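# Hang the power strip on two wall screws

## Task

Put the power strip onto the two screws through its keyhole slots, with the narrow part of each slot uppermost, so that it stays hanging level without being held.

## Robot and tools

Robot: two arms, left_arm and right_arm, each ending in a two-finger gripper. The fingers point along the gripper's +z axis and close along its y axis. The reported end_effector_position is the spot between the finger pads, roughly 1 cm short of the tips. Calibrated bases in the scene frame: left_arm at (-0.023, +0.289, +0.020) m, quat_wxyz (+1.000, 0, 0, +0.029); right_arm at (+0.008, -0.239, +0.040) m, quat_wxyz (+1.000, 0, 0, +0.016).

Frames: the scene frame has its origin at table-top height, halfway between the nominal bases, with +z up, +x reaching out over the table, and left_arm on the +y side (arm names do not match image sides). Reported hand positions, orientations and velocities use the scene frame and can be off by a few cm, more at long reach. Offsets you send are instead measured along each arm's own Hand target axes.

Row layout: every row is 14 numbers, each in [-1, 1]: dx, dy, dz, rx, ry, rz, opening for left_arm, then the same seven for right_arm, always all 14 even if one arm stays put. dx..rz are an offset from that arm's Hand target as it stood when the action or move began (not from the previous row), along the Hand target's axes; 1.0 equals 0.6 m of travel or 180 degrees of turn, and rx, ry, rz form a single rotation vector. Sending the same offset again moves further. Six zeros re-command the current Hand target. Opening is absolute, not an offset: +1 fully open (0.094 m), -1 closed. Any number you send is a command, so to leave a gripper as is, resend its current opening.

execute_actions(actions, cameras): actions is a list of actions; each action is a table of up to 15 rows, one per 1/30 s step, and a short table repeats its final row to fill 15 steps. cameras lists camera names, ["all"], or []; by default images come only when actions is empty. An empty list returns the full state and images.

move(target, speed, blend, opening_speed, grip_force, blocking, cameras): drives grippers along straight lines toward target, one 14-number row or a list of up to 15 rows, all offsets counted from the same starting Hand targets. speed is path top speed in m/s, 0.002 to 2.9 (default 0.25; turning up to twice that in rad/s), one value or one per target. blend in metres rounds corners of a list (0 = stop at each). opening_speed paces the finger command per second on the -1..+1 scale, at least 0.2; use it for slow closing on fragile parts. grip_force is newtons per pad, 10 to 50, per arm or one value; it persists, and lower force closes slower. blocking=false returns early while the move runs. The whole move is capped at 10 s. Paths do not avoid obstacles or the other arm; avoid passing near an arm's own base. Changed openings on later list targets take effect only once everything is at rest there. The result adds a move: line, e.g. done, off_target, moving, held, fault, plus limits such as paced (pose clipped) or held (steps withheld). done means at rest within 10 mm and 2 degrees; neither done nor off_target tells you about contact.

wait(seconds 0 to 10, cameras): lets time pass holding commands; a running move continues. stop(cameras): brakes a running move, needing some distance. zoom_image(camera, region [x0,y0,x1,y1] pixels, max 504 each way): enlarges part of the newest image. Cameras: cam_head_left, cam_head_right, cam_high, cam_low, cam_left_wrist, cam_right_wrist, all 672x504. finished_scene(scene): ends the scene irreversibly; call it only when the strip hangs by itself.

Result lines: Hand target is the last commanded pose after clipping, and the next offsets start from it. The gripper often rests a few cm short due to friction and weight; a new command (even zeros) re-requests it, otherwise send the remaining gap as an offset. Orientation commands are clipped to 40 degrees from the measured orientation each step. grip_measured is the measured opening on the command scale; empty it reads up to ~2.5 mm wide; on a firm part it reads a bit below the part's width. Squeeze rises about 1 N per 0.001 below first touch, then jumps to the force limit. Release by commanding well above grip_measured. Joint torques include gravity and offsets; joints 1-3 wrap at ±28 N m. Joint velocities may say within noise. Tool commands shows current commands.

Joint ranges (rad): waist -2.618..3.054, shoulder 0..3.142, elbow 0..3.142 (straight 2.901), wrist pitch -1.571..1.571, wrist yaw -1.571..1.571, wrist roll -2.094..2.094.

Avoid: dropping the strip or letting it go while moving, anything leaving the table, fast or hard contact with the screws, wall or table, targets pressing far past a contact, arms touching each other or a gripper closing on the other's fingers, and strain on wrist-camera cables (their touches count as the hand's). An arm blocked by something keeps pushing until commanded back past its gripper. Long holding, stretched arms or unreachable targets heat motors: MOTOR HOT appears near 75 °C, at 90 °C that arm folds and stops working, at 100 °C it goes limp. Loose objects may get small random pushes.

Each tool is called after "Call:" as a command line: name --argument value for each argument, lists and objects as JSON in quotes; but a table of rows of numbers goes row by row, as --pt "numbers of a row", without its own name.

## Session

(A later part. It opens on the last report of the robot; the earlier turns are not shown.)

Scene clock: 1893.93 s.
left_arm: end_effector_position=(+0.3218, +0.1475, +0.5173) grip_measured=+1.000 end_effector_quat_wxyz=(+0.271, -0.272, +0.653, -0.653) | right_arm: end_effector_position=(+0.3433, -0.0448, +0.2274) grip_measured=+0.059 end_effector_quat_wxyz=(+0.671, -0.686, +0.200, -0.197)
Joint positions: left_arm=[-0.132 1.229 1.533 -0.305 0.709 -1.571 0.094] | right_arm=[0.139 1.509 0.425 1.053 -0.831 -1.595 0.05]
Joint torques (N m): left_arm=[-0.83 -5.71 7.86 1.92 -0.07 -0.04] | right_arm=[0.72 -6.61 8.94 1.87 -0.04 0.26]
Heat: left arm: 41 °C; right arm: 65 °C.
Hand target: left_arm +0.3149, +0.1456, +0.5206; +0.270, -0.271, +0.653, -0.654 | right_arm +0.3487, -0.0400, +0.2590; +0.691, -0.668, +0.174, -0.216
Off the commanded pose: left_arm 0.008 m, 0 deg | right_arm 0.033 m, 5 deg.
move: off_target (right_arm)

Call:
move --target '[0,0,0,0,0,0,1, 0.0,-0.012,0.0,0,0,0,-0.15]' --speed 0.03

Scene clock: 1897.87 s.
left_arm: end_effector_position=(+0.3218, +0.1475, +0.5173) grip_measured=+1.000 end_effector_quat_wxyz=(+0.271, -0.272, +0.653, -0.653) | right_arm: end_effector_position=(+0.3434, -0.0449, +0.2272) grip_measured=+0.059 end_effector_quat_wxyz=(+0.667, -0.690, +0.205, -0.192)
Joint positions: left_arm=[-0.132 1.229 1.533 -0.305 0.709 -1.571 0.094] | right_arm=[0.139 1.492 0.433 1.005 -0.83 -1.601 0.05]
Joint torques (N m): left_arm=[-0.84 -5.7 7.86 1.92 -0.06 -0.05] | right_arm=[0.72 -7.72 9.48 1.92 -0.08 0.32]
Heat: left arm: 41 °C; right arm: 65 °C.
Hand target: left_arm +0.3149, +0.1456, +0.5206; +0.270, -0.271, +0.653, -0.654 | right_arm +0.3483, -0.0401, +0.2663; +0.691, -0.668, +0.174, -0.216
Off the commanded pose: left_arm 0.008 m, 0 deg | right_arm 0.040 m, 6 deg.
move: off_target (right_arm)

Call:
move --target '[0,0,0,0,0,0,1, 0.0,-0.010,0.0,0.0,0,0,-0.15]' --speed 0.03 --cameras '["cam_head_left","cam_head_right"]'

Call:
zoom_image --camera "cam_head_left" --region '[320, 170, 370, 220]'

Call:
zoom_image --camera "cam_head_left" --region '[365, 115, 415, 165]'

Call:
zoom_image --camera "cam_head_right" --region '[318, 170, 368, 220]'

Call:
zoom_image --camera "cam_head_right" --region '[380, 110, 430, 160]'

Scene clock: 1904.60 s.
left_arm: end_effector_position=(+0.3218, +0.1475, +0.5173) grip_measured=+1.000 end_effector_quat_wxyz=(+0.271, -0.272, +0.653, -0.653) | right_arm: end_effector_position=(+0.3429, -0.0456, +0.2274) grip_measured=+0.059 end_effector_quat_wxyz=(+0.662, -0.694, +0.210, -0.190)
Joint positions: left_arm=[-0.132 1.229 1.533 -0.305 0.709 -1.571 0.094] | right_arm=[0.139 1.468 0.438 0.955 -0.825 -1.61 0.05]
Joint torques (N m): left_arm=[-0.84 -5.7 7.86 1.92 -0.07 -0.04] | right_arm=[0.72 -8.02 9.88 2.07 -0.16 0.39]
Heat: left arm: 41 °C; right arm: 67 °C.
Hand target: left_arm +0.3149, +0.1456, +0.5206; +0.270, -0.271, +0.653, -0.654 | right_arm +0.3479, -0.0402, +0.2722; +0.691, -0.668, +0.174, -0.216
Off the commanded pose: left_arm 0.008 m, 0 deg | right_arm 0.046 m, 7 deg.
move: off_target (right_arm)
Images, in order (width x height): cam_head_left 672x504, cam_head_right 672x504.

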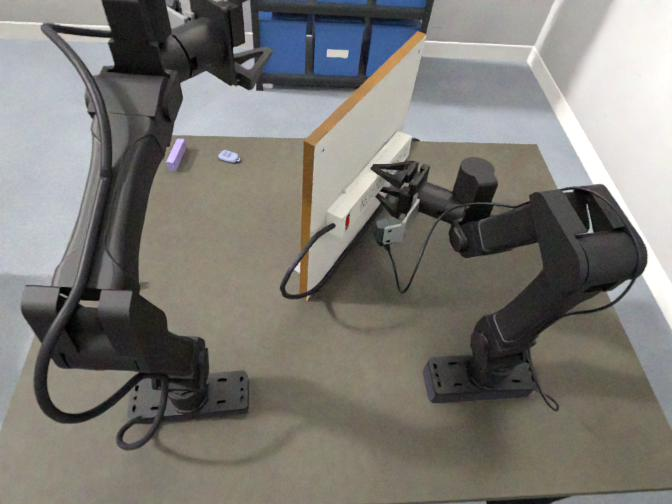

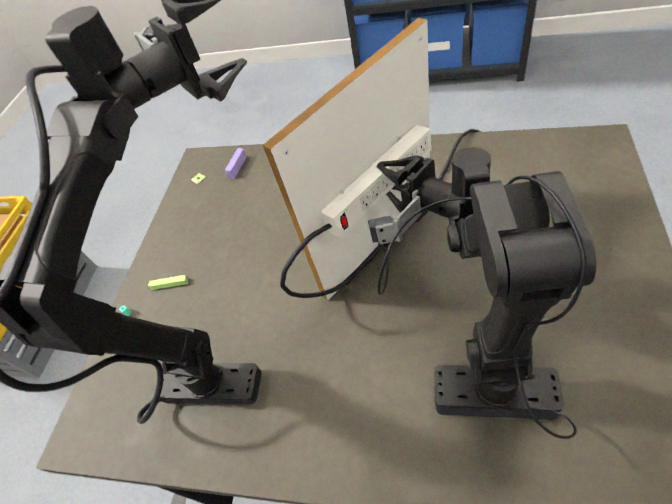

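Scaled by 10.080.

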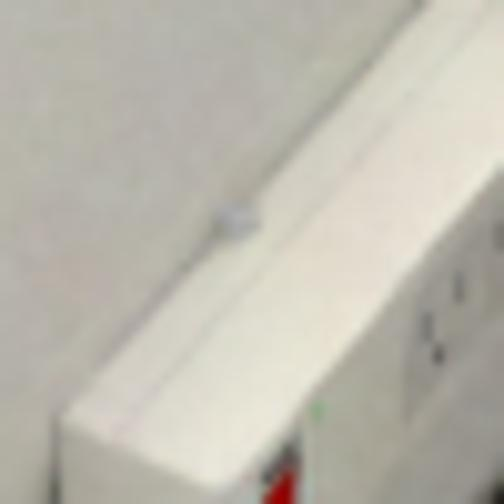

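Scaled by 10.080.

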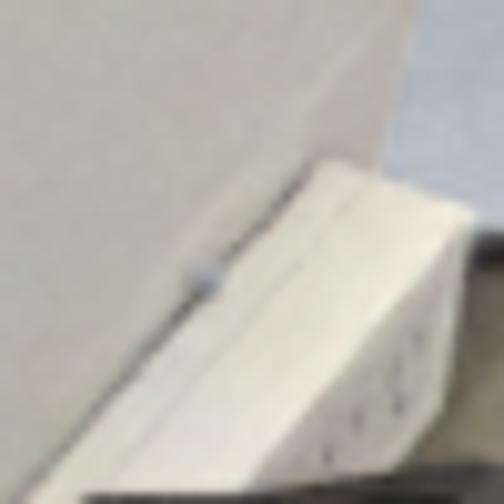

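Scaled by 10.080.

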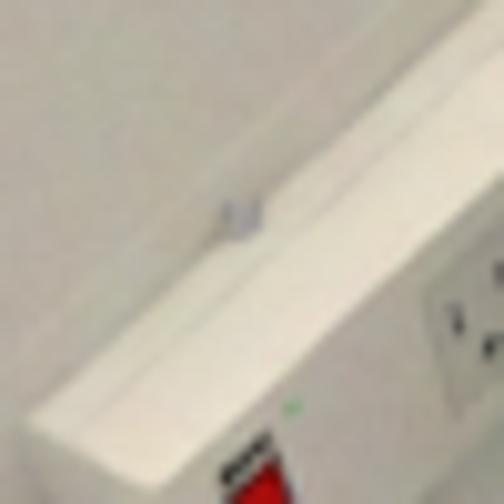

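Scaled by 10.080.

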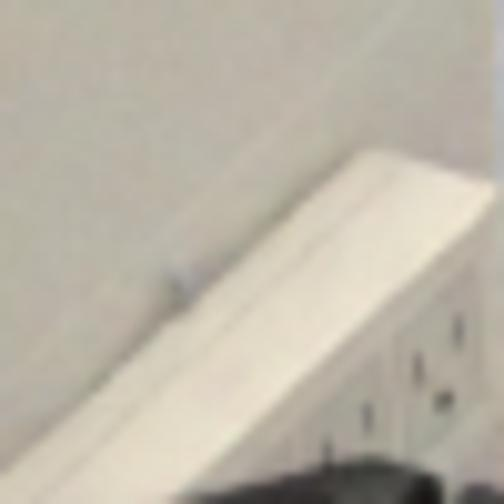

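Call:
move --pt "0 0 0 0 0 0 1 0.002 0.03 -0.10 -0.0054 0 0.0076 -0.15" --pt "0 0 0 0 0 0 1 0.002 -0.04 -0.10 -0.0054 0 0.0076 -0.15" --pt "0 0 0 0 0 0 1 0.002 -0.001 -0.10 -0.0054 0 0.0076 -0.15" --speed 0.1 --blend '[0.01,0,0]'

Scene clock: 1931.93 s.
left_arm: end_effector_position=(+0.3218, +0.1475, +0.5173) grip_measured=+1.000 end_effector_quat_wxyz=(+0.271, -0.272, +0.653, -0.653) | right_arm: end_effector_position=(+0.3198, -0.0922, +0.2711) grip_measured=+0.059 end_effector_quat_wxyz=(+0.681, -0.675, +0.181, -0.218)
Joint positions: left_arm=[-0.132 1.229 1.533 -0.305 0.709 -1.571 0.094] | right_arm=[-0.059 1.253 0.399 0.898 -1.026 -1.58 0.05]
Joint torques (N m): left_arm=[-0.83 -5.71 7.84 1.92 -0.07 -0.04] | right_arm=[-0.23 -2.36 5.42 1.76 -0.2 0.32]
Heat: left arm: 41 °C; right arm: 70 °C.
Hand target: left_arm +0.3149, +0.1456, +0.5206; +0.270, -0.271, +0.653, -0.654 | right_arm +0.3171, -0.0916, +0.2701; +0.688, -0.671, +0.184, -0.207
Off the commanded pose: left_arm 0.008 m, 0 deg | right_arm 0.003 m, 2 deg.
move: done

Call:
move --target '[0,0,0,0,0,0,1, -0.001,-0.0112,0.0897,0,0,-0.002,-0.15]' --speed 0.05

Scene clock: 1938.77 s.
left_arm: end_effector_position=(+0.3218, +0.1475, +0.5173) grip_measured=+1.000 end_effector_quat_wxyz=(+0.271, -0.272, +0.653, -0.653) | right_arm: end_effector_position=(+0.3385, -0.0510, +0.2584) grip_measured=+0.059 end_effector_quat_wxyz=(+0.674, -0.683, +0.197, -0.202)
Joint positions: left_arm=[-0.132 1.229 1.533 -0.305 0.709 -1.571 0.094] | right_arm=[0.119 1.367 0.462 0.889 -0.848 -1.593 0.05]
Joint torques (N m): left_arm=[-0.83 -5.71 7.86 1.92 -0.07 -0.05] | right_arm=[0.72 -3.23 9.78 1.79 -0.03 0.25]
Heat: left arm: 41 °C; right arm: 68 °C.
Hand target: left_arm +0.3149, +0.1456, +0.5206; +0.270, -0.271, +0.653, -0.654 | right_arm +0.3448, -0.0458, +0.2783; +0.687, -0.672, +0.182, -0.208
Off the commanded pose: left_arm 0.008 m, 0 deg | right_arm 0.022 m, 3 deg.
move: off_target (right_arm)

Call:
move --target '[0,0,0,0,0,0,1, 0.0,0.0015,0.02,0,0,0,-0.15]' --speed 0.04

Scene clock: 1942.30 s.
left_arm: end_effector_position=(+0.3218, +0.1475, +0.5173) grip_measured=+1.000 end_effector_quat_wxyz=(+0.271, -0.272, +0.653, -0.653) | right_arm: end_effector_position=(+0.3438, -0.0437, +0.2570) grip_measured=+0.059 end_effector_quat_wxyz=(+0.673, -0.685, +0.197, -0.198)
Joint positions: left_arm=[-0.132 1.229 1.533 -0.305 0.709 -1.571 0.094] | right_arm=[0.142 1.399 0.487 0.89 -0.83 -1.594 0.05]
Joint torques (N m): left_arm=[-0.84 -5.7 7.84 1.92 -0.07 -0.04] | right_arm=[1.63 -3.19 9.87 1.89 0.1 0.23]
Heat: left arm: 41 °C; right arm: 68 °C.
Hand target: left_arm +0.3149, +0.1456, +0.5206; +0.270, -0.271, +0.653, -0.654 | right_arm +0.3513, -0.0357, +0.2779; +0.687, -0.672, +0.182, -0.209
Off the commanded pose: left_arm 0.008 m, 0 deg | right_arm 0.023 m, 3 deg.
move: off_target (right_arm)

Call:
move --target '[0,0,0,0,0,0,1, 0.0,0.0,0.012,0,0,0,-0.15]' --speed 0.03 --cameras '["cam_head_left","cam_head_right"]'

Call:
zoom_image --camera "cam_head_left" --region '[315, 170, 375, 230]'

Call:
zoom_image --camera "cam_head_left" --region '[365, 105, 425, 165]'

Scene clock: 1946.27 s.
left_arm: end_effector_position=(+0.3218, +0.1475, +0.5173) grip_measured=+1.000 end_effector_quat_wxyz=(+0.271, -0.272, +0.653, -0.653) | right_arm: end_effector_position=(+0.3444, -0.0429, +0.2569) grip_measured=+0.059 end_effector_quat_wxyz=(+0.674, -0.684, +0.197, -0.199)
Joint positions: left_arm=[-0.132 1.229 1.533 -0.305 0.709 -1.571 0.094] | right_arm=[0.146 1.405 0.487 0.901 -0.826 -1.591 0.05]
Joint torques (N m): left_arm=[-0.83 -5.7 7.87 1.92 -0.07 -0.05] | right_arm=[2.91 -2.35 11.04 1.82 0.3 0.21]
Heat: left arm: 41 °C; right arm: 67 °C.
Hand target: left_arm +0.3149, +0.1456, +0.5206; +0.270, -0.271, +0.653, -0.654 | right_arm +0.3551, -0.0296, +0.2781; +0.687, -0.672, +0.182, -0.209
Off the commanded pose: left_arm 0.008 m, 0 deg | right_arm 0.027 m, 3 deg.
move: off_target (right_arm)
Images, in order (width x height): cam_head_left 672x504, cam_head_right 672x504.

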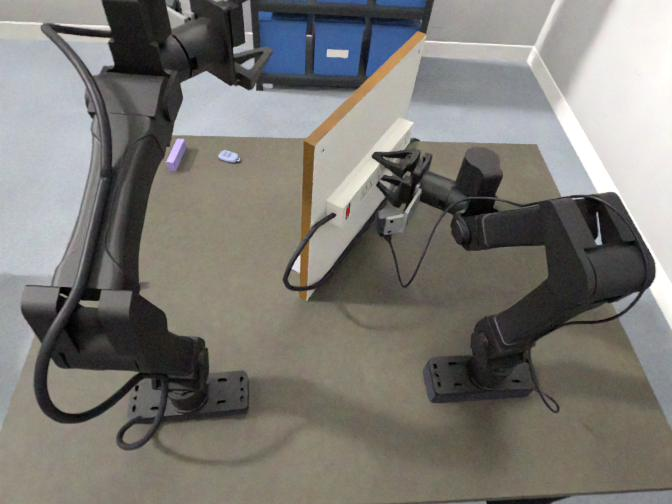

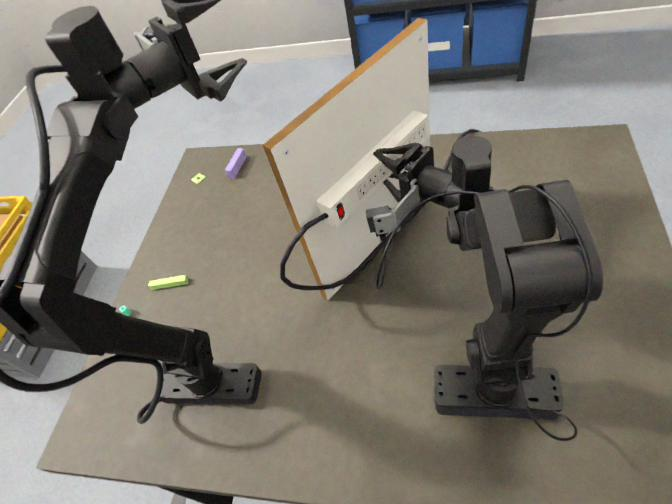

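Scaled by 8.400.

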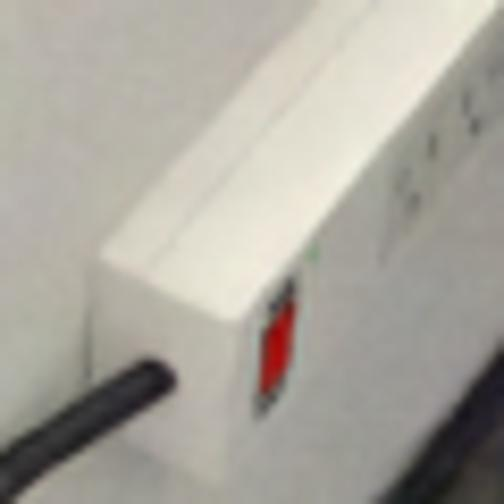

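Scaled by 8.400.

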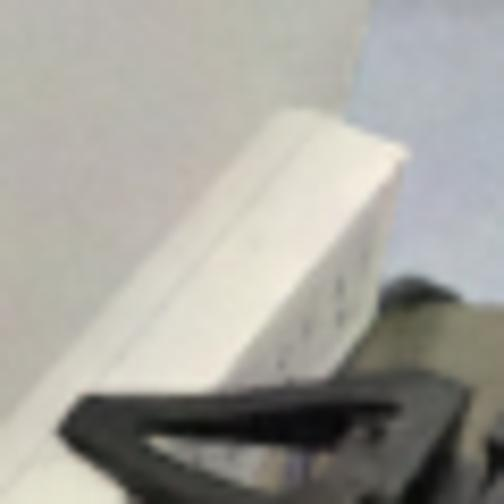

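Call:
move --target '[0,0,0,0,0,0,1, -0.002,0.045,-0.008,0,0,0,-0.15]' --speed 0.03

Scene clock: 1951.97 s.
left_arm: end_effector_position=(+0.3218, +0.1475, +0.5173) grip_measured=+1.000 end_effector_quat_wxyz=(+0.271, -0.272, +0.653, -0.653) | right_arm: end_effector_position=(+0.3447, -0.0419, +0.2553) grip_measured=+0.059 end_effector_quat_wxyz=(+0.692, -0.669, +0.181, -0.200)
Joint positions: left_arm=[-0.132 1.229 1.533 -0.305 0.709 -1.571 0.094] | right_arm=[0.139 1.482 0.464 1.076 -0.853 -1.544 0.05]
Joint torques (N m): left_arm=[-0.83 -5.7 7.86 1.92 -0.06 -0.05] | right_arm=[2.82 -1.47 7.36 1.57 0.57 -0.25]
Heat: left arm: 41 °C; right arm: 66 °C.
Hand target: left_arm +0.3149, +0.1456, +0.5206; +0.270, -0.271, +0.653, -0.654 | right_arm +0.3526, -0.0327, +0.2509; +0.687, -0.672, +0.182, -0.209
Off the commanded pose: left_arm 0.008 m, 0 deg | right_arm 0.013 m, 1 deg.
move: off_target (right_arm)

Call:
move --target '[0,0,0,0,0,0,1, 0,0.008,0.010,-0.022,0,0,-0.15]' --speed 0.03 --cameras '["cam_head_left","cam_head_right"]'

Call:
zoom_image --camera "cam_head_left" --region '[315, 170, 375, 230]'

Call:
zoom_image --camera "cam_head_left" --region '[365, 105, 425, 165]'

Scene clock: 1961.90 s.
left_arm: end_effector_position=(+0.3218, +0.1475, +0.5173) grip_measured=+1.000 end_effector_quat_wxyz=(+0.271, -0.272, +0.653, -0.653) | right_arm: end_effector_position=(+0.3456, -0.0427, +0.2516) grip_measured=+0.059 end_effector_quat_wxyz=(+0.681, -0.678, +0.180, -0.210)
Joint positions: left_arm=[-0.132 1.229 1.533 -0.305 0.709 -1.571 0.094] | right_arm=[0.141 1.467 0.466 1.025 -0.84 -1.592 0.05]
Joint torques (N m): left_arm=[-0.84 -5.71 7.86 1.92 -0.07 -0.05] | right_arm=[3.95 -3 10.18 0.58 0.58 -0.38]
Heat: left arm: 41 °C; right arm: 65 °C.
Hand target: left_arm +0.3149, +0.1456, +0.5206; +0.270, -0.271, +0.653, -0.654 | right_arm +0.3561, -0.0276, +0.2463; +0.663, -0.695, +0.189, -0.202
Off the commanded pose: left_arm 0.008 m, 0 deg | right_arm 0.019 m, 3 deg.
move: off_target (right_arm)
Images, in order (width x height): cam_head_left 672x504, cam_head_right 672x504.

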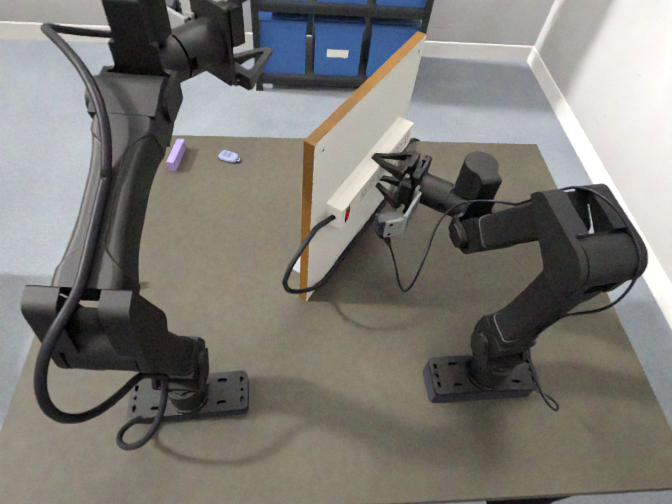

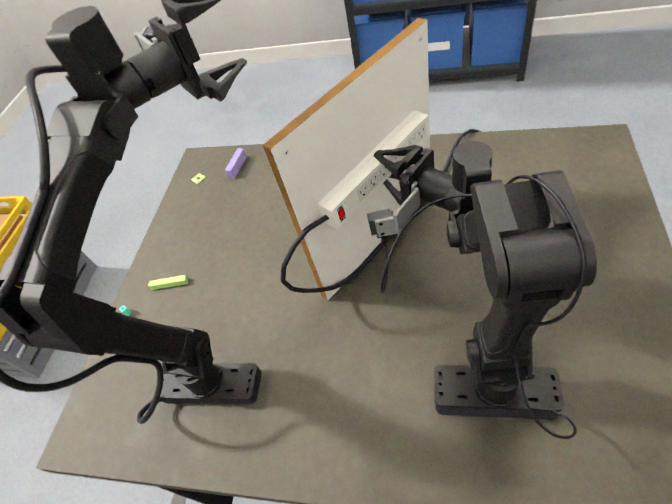

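Scaled by 8.400.

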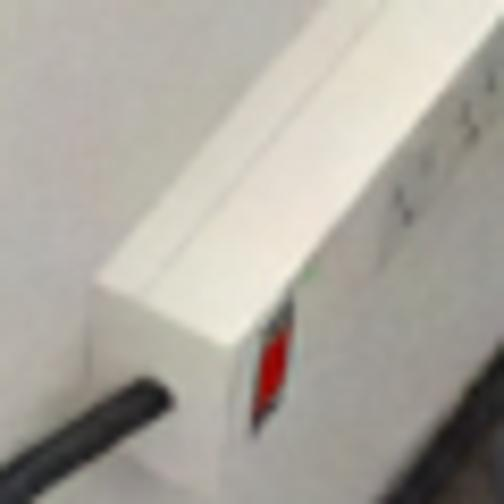

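Scaled by 8.400.

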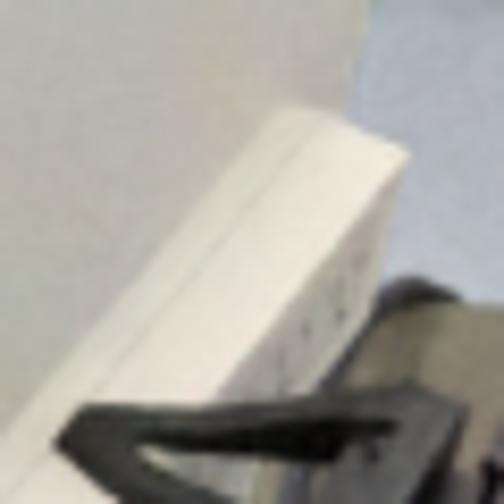

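Call:
move --target '[0,0,0,0,0,0,1, 0,0.006,-0.006,0,0,0.024,-0.15]' --speed 0.03

Scene clock: 1968.23 s.
left_arm: end_effector_position=(+0.3218, +0.1475, +0.5173) grip_measured=+1.000 end_effector_quat_wxyz=(+0.271, -0.272, +0.653, -0.653) | right_arm: end_effector_position=(+0.3456, -0.0427, +0.2516) grip_measured=+0.059 end_effector_quat_wxyz=(+0.682, -0.677, +0.182, -0.207)
Joint positions: left_arm=[-0.132 1.229 1.533 -0.305 0.709 -1.571 0.094] | right_arm=[0.141 1.467 0.466 1.026 -0.84 -1.584 0.05]
Joint torques (N m): left_arm=[-0.84 -5.72 7.86 1.92 -0.07 -0.04] | right_arm=[3.22 -2.88 8.99 0.72 0.5 0.22]
Heat: left arm: 41 °C; right arm: 67 °C.
Hand target: left_arm +0.3149, +0.1456, +0.5206; +0.270, -0.271, +0.653, -0.654 | right_arm +0.3542, -0.0308, +0.2428; +0.670, -0.688, +0.215, -0.177
Off the commanded pose: left_arm 0.008 m, 0 deg | right_arm 0.017 m, 5 deg.
move: off_target (right_arm)

Call:
move --target '[0,0,0,0,0,0,1, 0,0.012,-0.005,0,0,0.02,-0.15]' --speed 0.03

Scene clock: 1972.57 s.
left_arm: end_effector_position=(+0.3218, +0.1475, +0.5173) grip_measured=+1.000 end_effector_quat_wxyz=(+0.271, -0.272, +0.653, -0.653) | right_arm: end_effector_position=(+0.3456, -0.0427, +0.2521) grip_measured=+0.059 end_effector_quat_wxyz=(+0.683, -0.676, +0.184, -0.206)
Joint positions: left_arm=[-0.132 1.229 1.533 -0.305 0.709 -1.571 0.094] | right_arm=[0.141 1.467 0.466 1.028 -0.84 -1.578 0.05]
Joint torques (N m): left_arm=[-0.83 -5.71 7.84 1.92 -0.07 -0.04] | right_arm=[2.54 -1.81 7.19 0.97 0.43 0.69]
Heat: left arm: 40 °C; right arm: 67 °C.
Hand target: left_arm +0.3149, +0.1456, +0.5206; +0.270, -0.271, +0.653, -0.654 | right_arm +0.3521, -0.0334, +0.2358; +0.676, -0.680, +0.237, -0.156
Off the commanded pose: left_arm 0.008 m, 0 deg | right_arm 0.020 m, 8 deg.
move: off_target (right_arm)

Call:
move --target '[0,0,0,0,0,0,1, 0,0.015,0.0,0,0,0.012,-0.15]' --speed 0.03

Scene clock: 1983.53 s.
left_arm: end_effector_position=(+0.3218, +0.1475, +0.5173) grip_measured=+1.000 end_effector_quat_wxyz=(+0.271, -0.272, +0.653, -0.653) | right_arm: end_effector_position=(+0.3456, -0.0425, +0.2517) grip_measured=+0.059 end_effector_quat_wxyz=(+0.689, -0.671, +0.182, -0.206)
Joint positions: left_arm=[-0.132 1.229 1.533 -0.305 0.709 -1.571 0.094] | right_arm=[0.141 1.49 0.458 1.084 -0.842 -1.557 0.05]
Joint torques (N m): left_arm=[-0.83 -5.72 7.86 1.92 -0.07 -0.05] | right_arm=[2.58 -1.5 5.94 0.9 0.47 0.82]
Heat: left arm: 40 °C; right arm: 66 °C.
Hand target: left_arm +0.3149, +0.1456, +0.5206; +0.270, -0.271, +0.653, -0.654 | right_arm +0.3511, -0.0331, +0.2269; +0.679, -0.676, +0.249, -0.143
Off the commanded pose: left_arm 0.008 m, 0 deg | right_arm 0.027 m, 11 deg.
move: off_target (right_arm)

Call:
execute_actions --actions '[]' --cameras '["cam_head_left","cam_head_right","cam_right_wrist"]'

Call:
zoom_image --camera "cam_head_left" --region '[315, 170, 375, 230]'

Call:
zoom_image --camera "cam_head_left" --region '[365, 105, 425, 165]'

Call:
zoom_image --camera "cam_head_right" --region '[385, 95, 445, 155]'

Call:
zoom_image --camera "cam_head_right" --region '[310, 170, 370, 230]'

Scene clock: 1989.47 s.
left_arm: end_effector_position=(+0.3218, +0.1475, +0.5173) grip_measured=+1.000 end_effector_quat_wxyz=(+0.271, -0.272, +0.653, -0.653) | right_arm: end_effector_position=(+0.3455, -0.0425, +0.2516) grip_measured=+0.059 end_effector_quat_wxyz=(+0.689, -0.671, +0.182, -0.206)
Joint positions: left_arm=[-0.132 1.229 1.533 -0.305 0.709 -1.571 0.094] | right_arm=[0.141 1.49 0.457 1.084 -0.842 -1.557 0.05]
Joint velocities: within noise
Joint torques (N m): left_arm=[-0.83 -5.71 7.87 1.92 -0.07 -0.05] | right_arm=[2.63 -1.44 5.96 0.91 0.47 0.82]
Heat: left arm: 40 °C; right arm: 64 °C.
Hand target: left_arm +0.3149, +0.1456, +0.5206; +0.270, -0.271, +0.653, -0.654 | right_arm +0.3511, -0.0332, +0.2268; +0.679, -0.676, +0.250, -0.143
Tool commands: left_gripper/opening=+1.0 right_gripper/opening=-0.15
Off the commanded pose: left_arm 0.008 m, 0 deg | right_arm 0.027 m, 11 deg.
Images, in order (width x height): cam_head_left 672x504, cam_head_right 672x504, cam_right_wrist 672x504.

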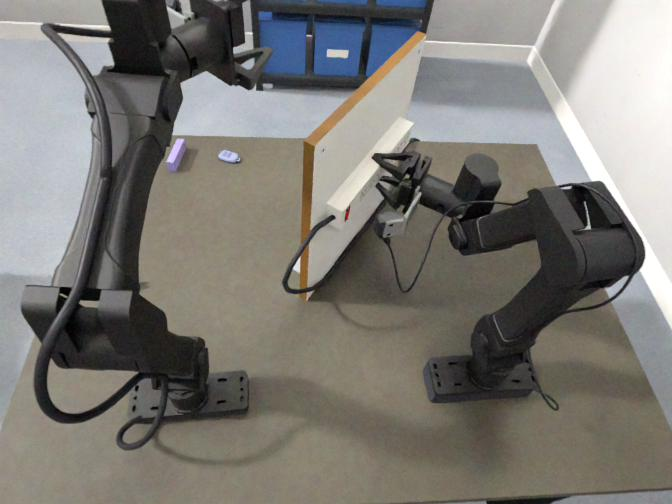

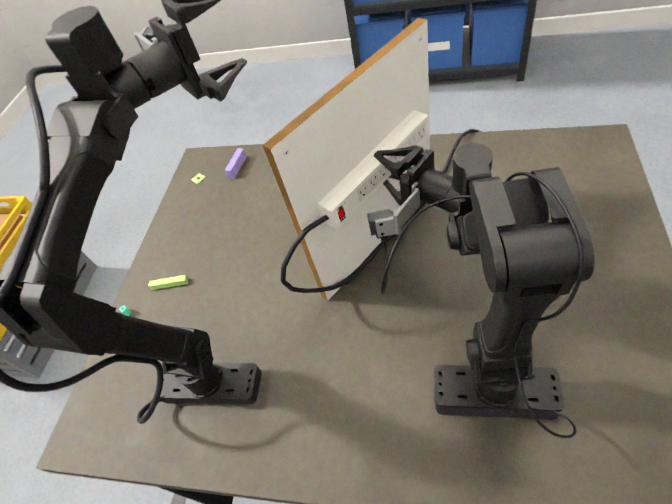

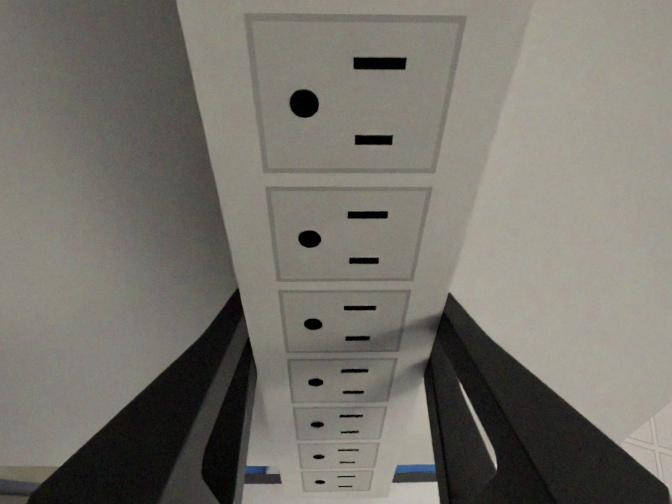

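Scaled by 8.400.

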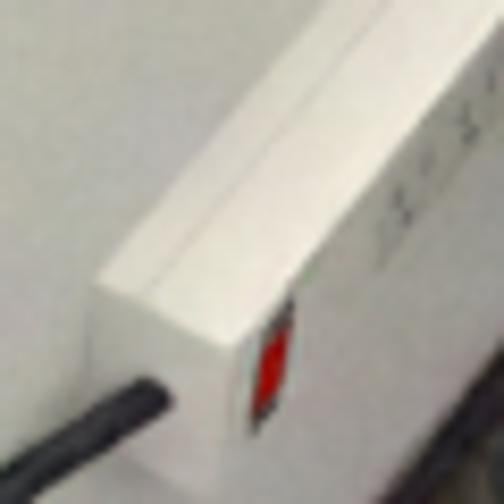

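Scaled by 8.400.

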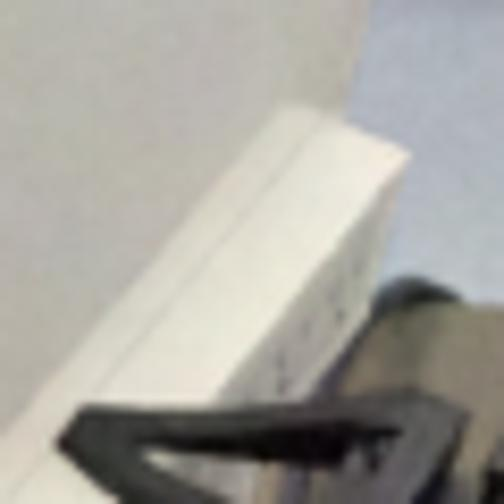

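Scaled by 8.400.

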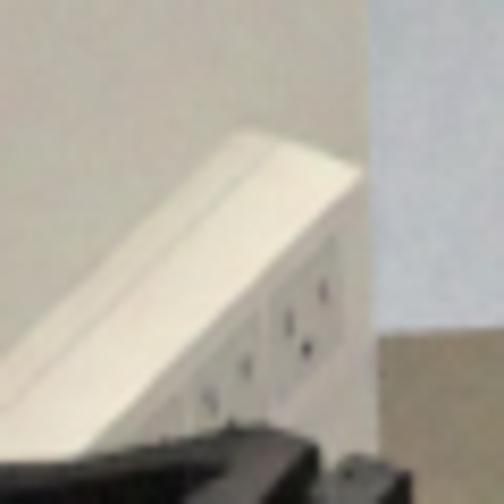

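Scaled by 8.400.

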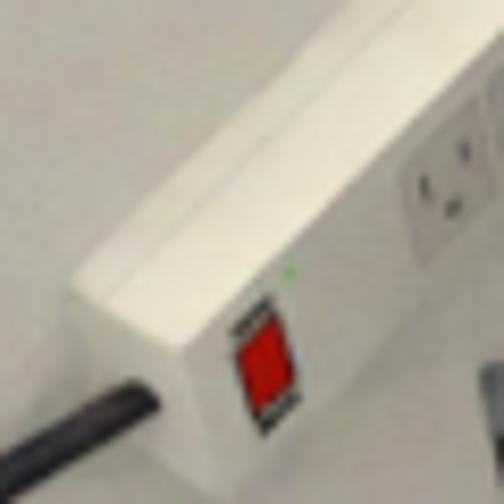

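Call:
move --target '[0,0,0,0,0,0,1, -0.012,0.0,0.0,0,0,0,-0.15]' --speed 0.03

Scene clock: 2001.20 s.
left_arm: end_effector_position=(+0.3218, +0.1475, +0.5173) grip_measured=+1.000 end_effector_quat_wxyz=(+0.271, -0.272, +0.653, -0.653) | right_arm: end_effector_position=(+0.3454, -0.0427, +0.2513) grip_measured=+0.059 end_effector_quat_wxyz=(+0.689, -0.668, +0.185, -0.209)
Joint positions: left_arm=[-0.132 1.229 1.533 -0.305 0.709 -1.571 0.094] | right_arm=[0.145 1.49 0.45 1.096 -0.829 -1.554 0.05]
Joint torques (N m): left_arm=[-0.83 -5.71 7.86 1.92 -0.06 -0.04] | right_arm=[3.81 -3.03 5.19 0.79 0.51 0.8]
Heat: left arm: 40 °C; right arm: 62 °C.
Hand target: left_arm +0.3149, +0.1456, +0.5206; +0.270, -0.271, +0.653, -0.654 | right_arm +0.3451, -0.0294, +0.2279; +0.679, -0.676, +0.250, -0.143
Off the commanded pose: left_arm 0.008 m, 0 deg | right_arm 0.027 m, 11 deg.
move: off_target (right_arm)

Call:
move --target '[0,0,0,0,0,0,1, 0.028,0.0,0.0,0,0,0,-0.15]' --speed 0.04

Scene clock: 2003.93 s.
left_arm: end_effector_position=(+0.3218, +0.1475, +0.5173) grip_measured=+1.000 end_effector_quat_wxyz=(+0.271, -0.272, +0.653, -0.653) | right_arm: end_effector_position=(+0.3454, -0.0431, +0.2481) grip_measured=+0.059 end_effector_quat_wxyz=(+0.696, -0.666, +0.184, -0.197)
Joint positions: left_arm=[-0.132 1.229 1.533 -0.305 0.709 -1.571 0.094] | right_arm=[0.134 1.525 0.449 1.146 -0.858 -1.523 0.05]
Joint torques (N m): left_arm=[-0.83 -5.71 7.86 1.92 -0.07 -0.05] | right_arm=[1.1 -1.39 7.8 0.6 0.38 0.57]
Heat: left arm: 40 °C; right arm: 62 °C.
Hand target: left_arm +0.3149, +0.1456, +0.5206; +0.270, -0.271, +0.653, -0.654 | right_arm +0.3592, -0.0384, +0.2254; +0.679, -0.676, +0.250, -0.143
Off the commanded pose: left_arm 0.008 m, 0 deg | right_arm 0.027 m, 10 deg.
move: off_target (right_arm)

Call:
move --target '[0,0,0,0,0,0,1, 0.0,0.012,0.0,-0.012,0,0.0,-0.15]' --speed 0.03 --cameras '["cam_head_left","cam_head_right"]'

Call:
zoom_image --camera "cam_head_left" --region '[315, 170, 375, 230]'

Call:
zoom_image --camera "cam_head_left" --region '[365, 105, 425, 165]'

Scene clock: 2009.47 s.
left_arm: end_effector_position=(+0.3218, +0.1475, +0.5173) grip_measured=+1.000 end_effector_quat_wxyz=(+0.271, -0.272, +0.653, -0.653) | right_arm: end_effector_position=(+0.3453, -0.0430, +0.2476) grip_measured=+0.059 end_effector_quat_wxyz=(+0.695, -0.666, +0.184, -0.196)
Joint positions: left_arm=[-0.132 1.229 1.533 -0.305 0.709 -1.571 0.094] | right_arm=[0.134 1.525 0.449 1.144 -0.859 -1.525 0.05]
Joint torques (N m): left_arm=[-0.83 -5.71 7.87 1.92 -0.07 -0.04] | right_arm=[1.02 -2.09 7.65 0.15 0.32 0.31]
Heat: left arm: 40 °C; right arm: 63 °C.
Hand target: left_arm +0.3149, +0.1456, +0.5206; +0.270, -0.271, +0.653, -0.654 | right_arm +0.3581, -0.0380, +0.2183; +0.666, -0.689, +0.252, -0.138
Off the commanded pose: left_arm 0.008 m, 0 deg | right_arm 0.032 m, 11 deg.
move: off_target (right_arm)
Images, in order (width x height): cam_head_left 672x504, cam_head_right 672x504.

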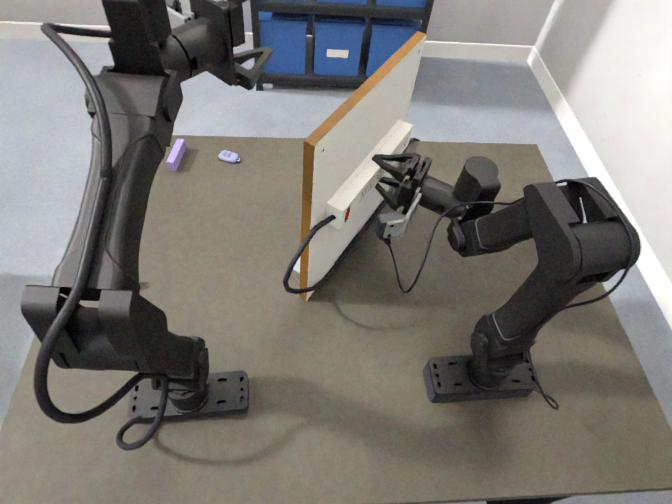

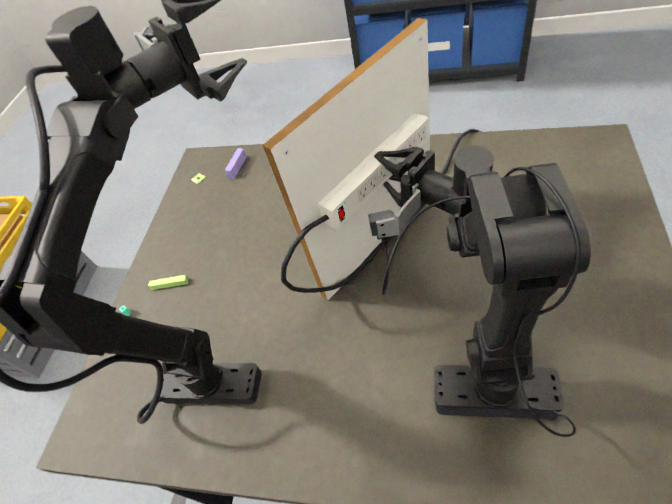

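Scaled by 8.400.

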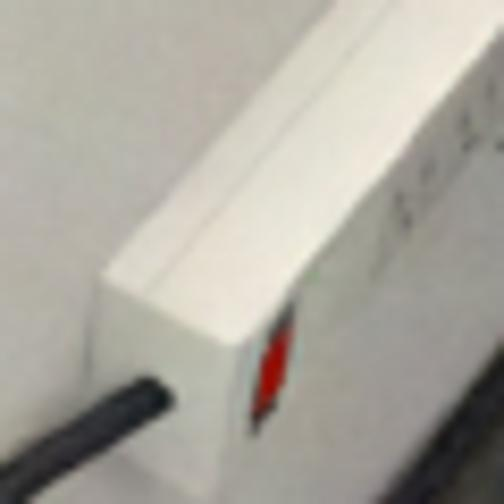

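Scaled by 8.400.

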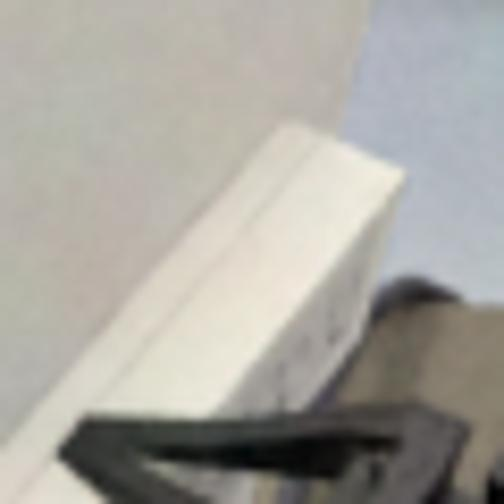

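Call:
move --target '[0,0,0,0,0,0,1, -0.008,0.010,-0.008,-0.006,0,-0.012,-0.15]' --speed 0.03

Scene clock: 2015.40 s.
left_arm: end_effector_position=(+0.3218, +0.1475, +0.5173) grip_measured=+1.000 end_effector_quat_wxyz=(+0.271, -0.272, +0.653, -0.653) | right_arm: end_effector_position=(+0.3456, -0.0433, +0.2398) grip_measured=+0.059 end_effector_quat_wxyz=(+0.685, -0.677, +0.188, -0.195)
Joint positions: left_arm=[-0.132 1.229 1.533 -0.305 0.709 -1.571 0.094] | right_arm=[0.134 1.519 0.449 1.091 -0.856 -1.562 0.05]
Joint torques (N m): left_arm=[-0.83 -5.71 7.86 1.92 -0.07 -0.04] | right_arm=[1.05 -3.78 6.32 0.22 0.24 0.07]
Heat: left arm: 40 °C; right arm: 63 °C.
Hand target: left_arm +0.3149, +0.1456, +0.5206; +0.270, -0.271, +0.653, -0.654 | right_arm +0.3506, -0.0395, +0.2134; +0.656, -0.699, +0.241, -0.148
Off the commanded pose: left_arm 0.008 m, 0 deg | right_arm 0.027 m, 9 deg.
move: off_target (right_arm)

Call:
execute_actions --actions '[]' --cameras '["cam_head_left","cam_head_right"]'

Call:
zoom_image --camera "cam_head_left" --region '[315, 170, 375, 230]'

Call:
zoom_image --camera "cam_head_left" --region '[365, 105, 425, 165]'

Scene clock: 2018.70 s.
left_arm: end_effector_position=(+0.3218, +0.1475, +0.5173) grip_measured=+1.000 end_effector_quat_wxyz=(+0.271, -0.272, +0.653, -0.653) | right_arm: end_effector_position=(+0.3456, -0.0433, +0.2398) grip_measured=+0.059 end_effector_quat_wxyz=(+0.685, -0.677, +0.188, -0.195)
Joint positions: left_arm=[-0.132 1.229 1.533 -0.305 0.709 -1.571 0.094] | right_arm=[0.134 1.519 0.449 1.091 -0.856 -1.562 0.05]
Joint velocities: within noise
Joint torques (N m): left_arm=[-0.84 -5.71 7.86 1.91 -0.07 -0.04] | right_arm=[1.1 -3.81 6.43 0.22 0.25 0.08]
Heat: left arm: 40 °C; right arm: 63 °C.
Hand target: left_arm +0.3149, +0.1456, +0.5206; +0.270, -0.271, +0.653, -0.654 | right_arm +0.3506, -0.0395, +0.2134; +0.656, -0.699, +0.241, -0.148
Tool commands: left_gripper/opening=+1.0 right_gripper/opening=-0.15
Off the commanded pose: left_arm 0.008 m, 0 deg | right_arm 0.027 m, 9 deg.
Images, in order (width x height): cam_head_left 672x504, cam_head_right 672x504.

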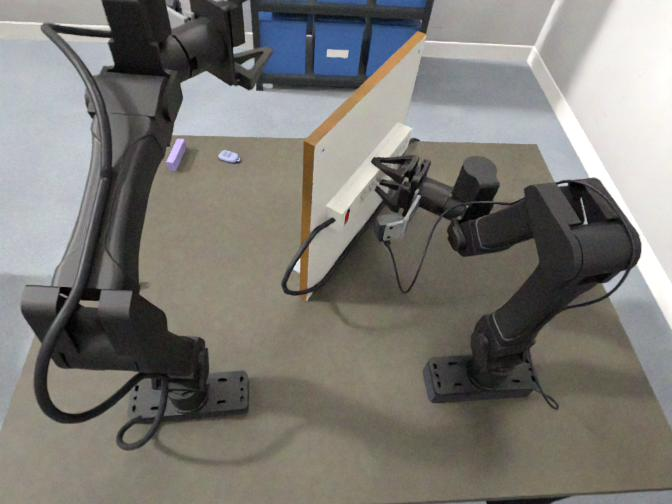

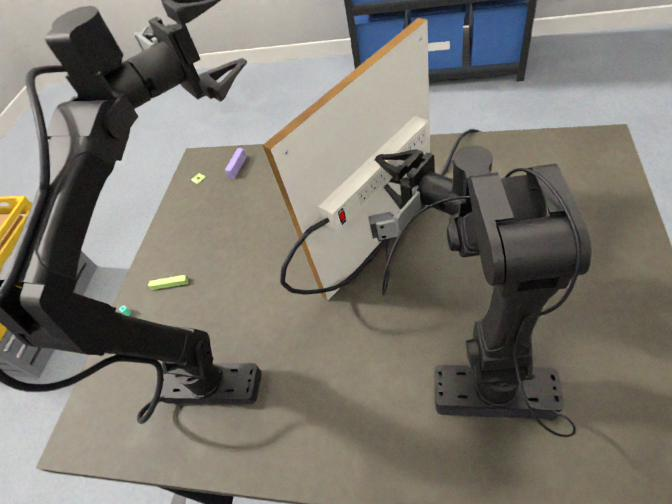

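Scaled by 8.400.

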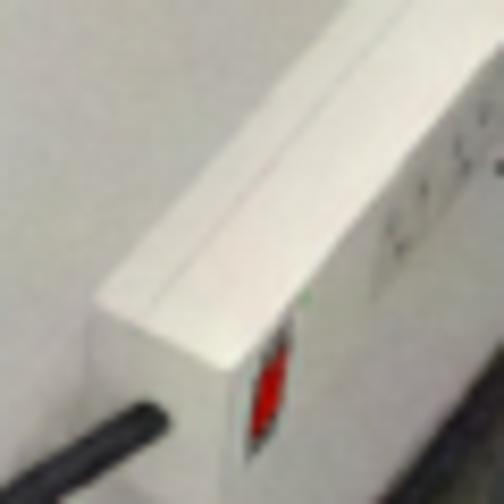

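Scaled by 8.400.

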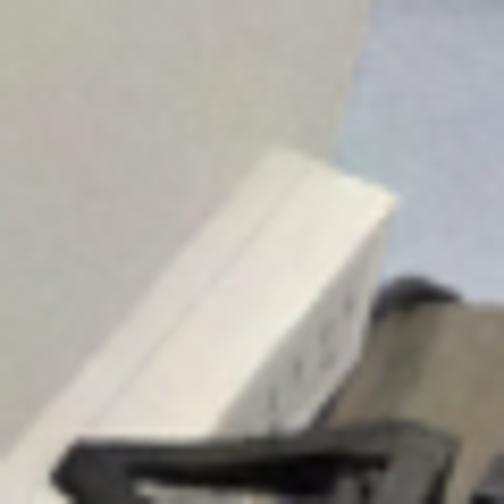

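Call:
move --target '[0,0,0,0,0,0,1, -0.0085,-0.038,-0.010,0.031,0.0,-0.035,-0.15]' --speed 0.05

Scene clock: 2029.37 s.
left_arm: end_effector_position=(+0.3218, +0.1475, +0.5173) grip_measured=+1.000 end_effector_quat_wxyz=(+0.271, -0.272, +0.653, -0.653) | right_arm: end_effector_position=(+0.3456, -0.0433, +0.2411) grip_measured=+0.059 end_effector_quat_wxyz=(+0.686, -0.676, +0.185, -0.198)
Joint positions: left_arm=[-0.132 1.229 1.533 -0.305 0.709 -1.571 0.094] | right_arm=[0.134 1.519 0.449 1.098 -0.856 -1.563 0.05]
Joint torques (N m): left_arm=[-0.83 -5.71 7.84 1.92 -0.07 -0.04] | right_arm=[0.9 -4.6 5.39 1.34 0.24 -0.05]
Heat: left arm: 40 °C; right arm: 62 °C.
Hand target: left_arm +0.3149, +0.1456, +0.5206; +0.270, -0.271, +0.653, -0.654 | right_arm +0.3464, -0.0413, +0.2370; +0.680, -0.679, +0.194, -0.196
Off the commanded pose: left_arm 0.008 m, 0 deg | right_arm 0.005 m, 1 deg.
move: done

Call:
move --target '[0,0,0,0,0,0,1, 0,0,0,0,0,0,0.3]' --speed 0.03 --opening_speed 0.2 --cameras '["cam_head_left","cam_head_right","cam_right_wrist"]'

Call:
zoom_image --camera "cam_head_left" --region '[310, 110, 430, 230]'

Scene clock: 2036.03 s.
left_arm: end_effector_position=(+0.3218, +0.1475, +0.5173) grip_measured=+1.000 end_effector_quat_wxyz=(+0.271, -0.272, +0.653, -0.653) | right_arm: end_effector_position=(+0.3473, -0.0433, +0.2390) grip_measured=+0.298 end_effector_quat_wxyz=(+0.682, -0.677, +0.190, -0.202)
Joint positions: left_arm=[-0.132 1.229 1.533 -0.305 0.709 -1.571 0.094] | right_arm=[0.139 1.519 0.449 1.086 -0.839 -1.573 0.061]
Joint torques (N m): left_arm=[-0.83 -5.7 7.86 1.92 -0.07 -0.04] | right_arm=[0.57 -4.66 5.46 1.45 0.04 0.03]
Heat: left arm: 40 °C; right arm: 62 °C.
Hand target: left_arm +0.3149, +0.1456, +0.5206; +0.270, -0.271, +0.653, -0.654 | right_arm +0.3464, -0.0413, +0.2371; +0.681, -0.679, +0.194, -0.196
Off the commanded pose: left_arm 0.008 m, 0 deg | right_arm 0.003 m, 1 deg.
move: done
Images, in order (width x height): cam_head_left 672x504, cam_head_right 672x504, cam_right_wrist 672x504.

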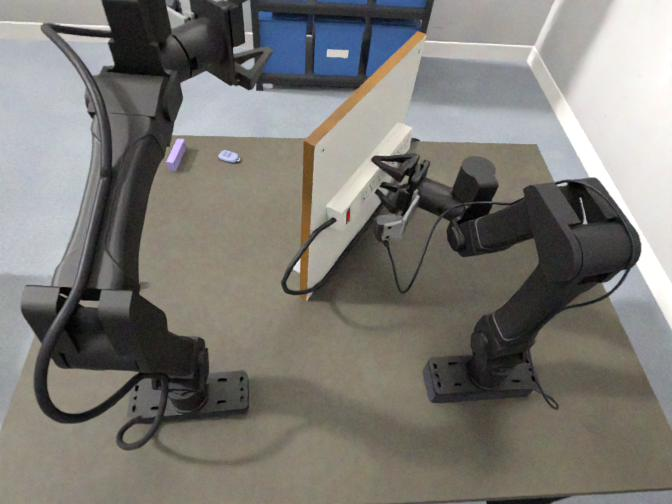

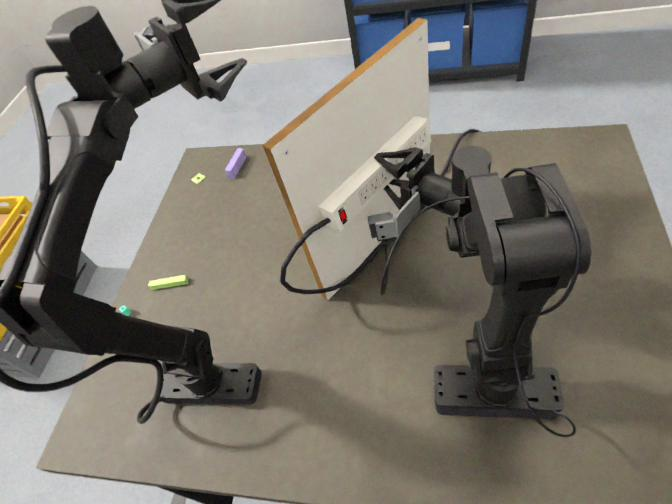

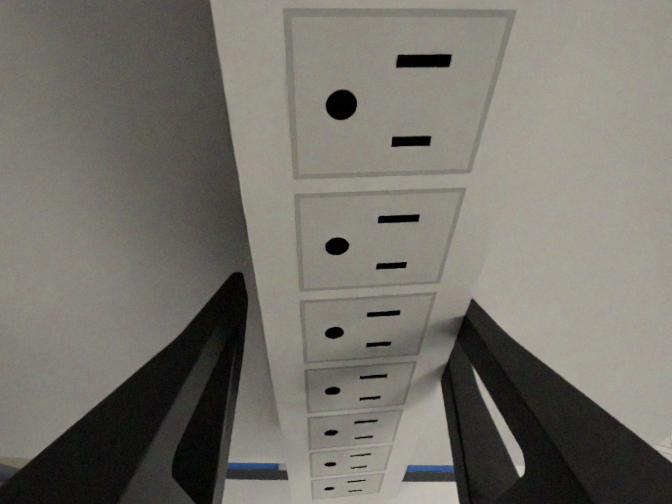

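Scaled by 4.200.

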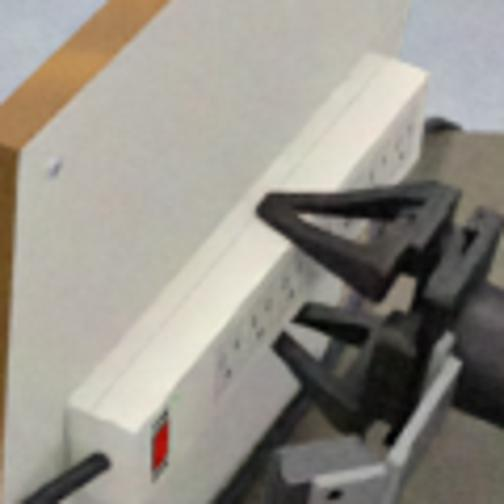

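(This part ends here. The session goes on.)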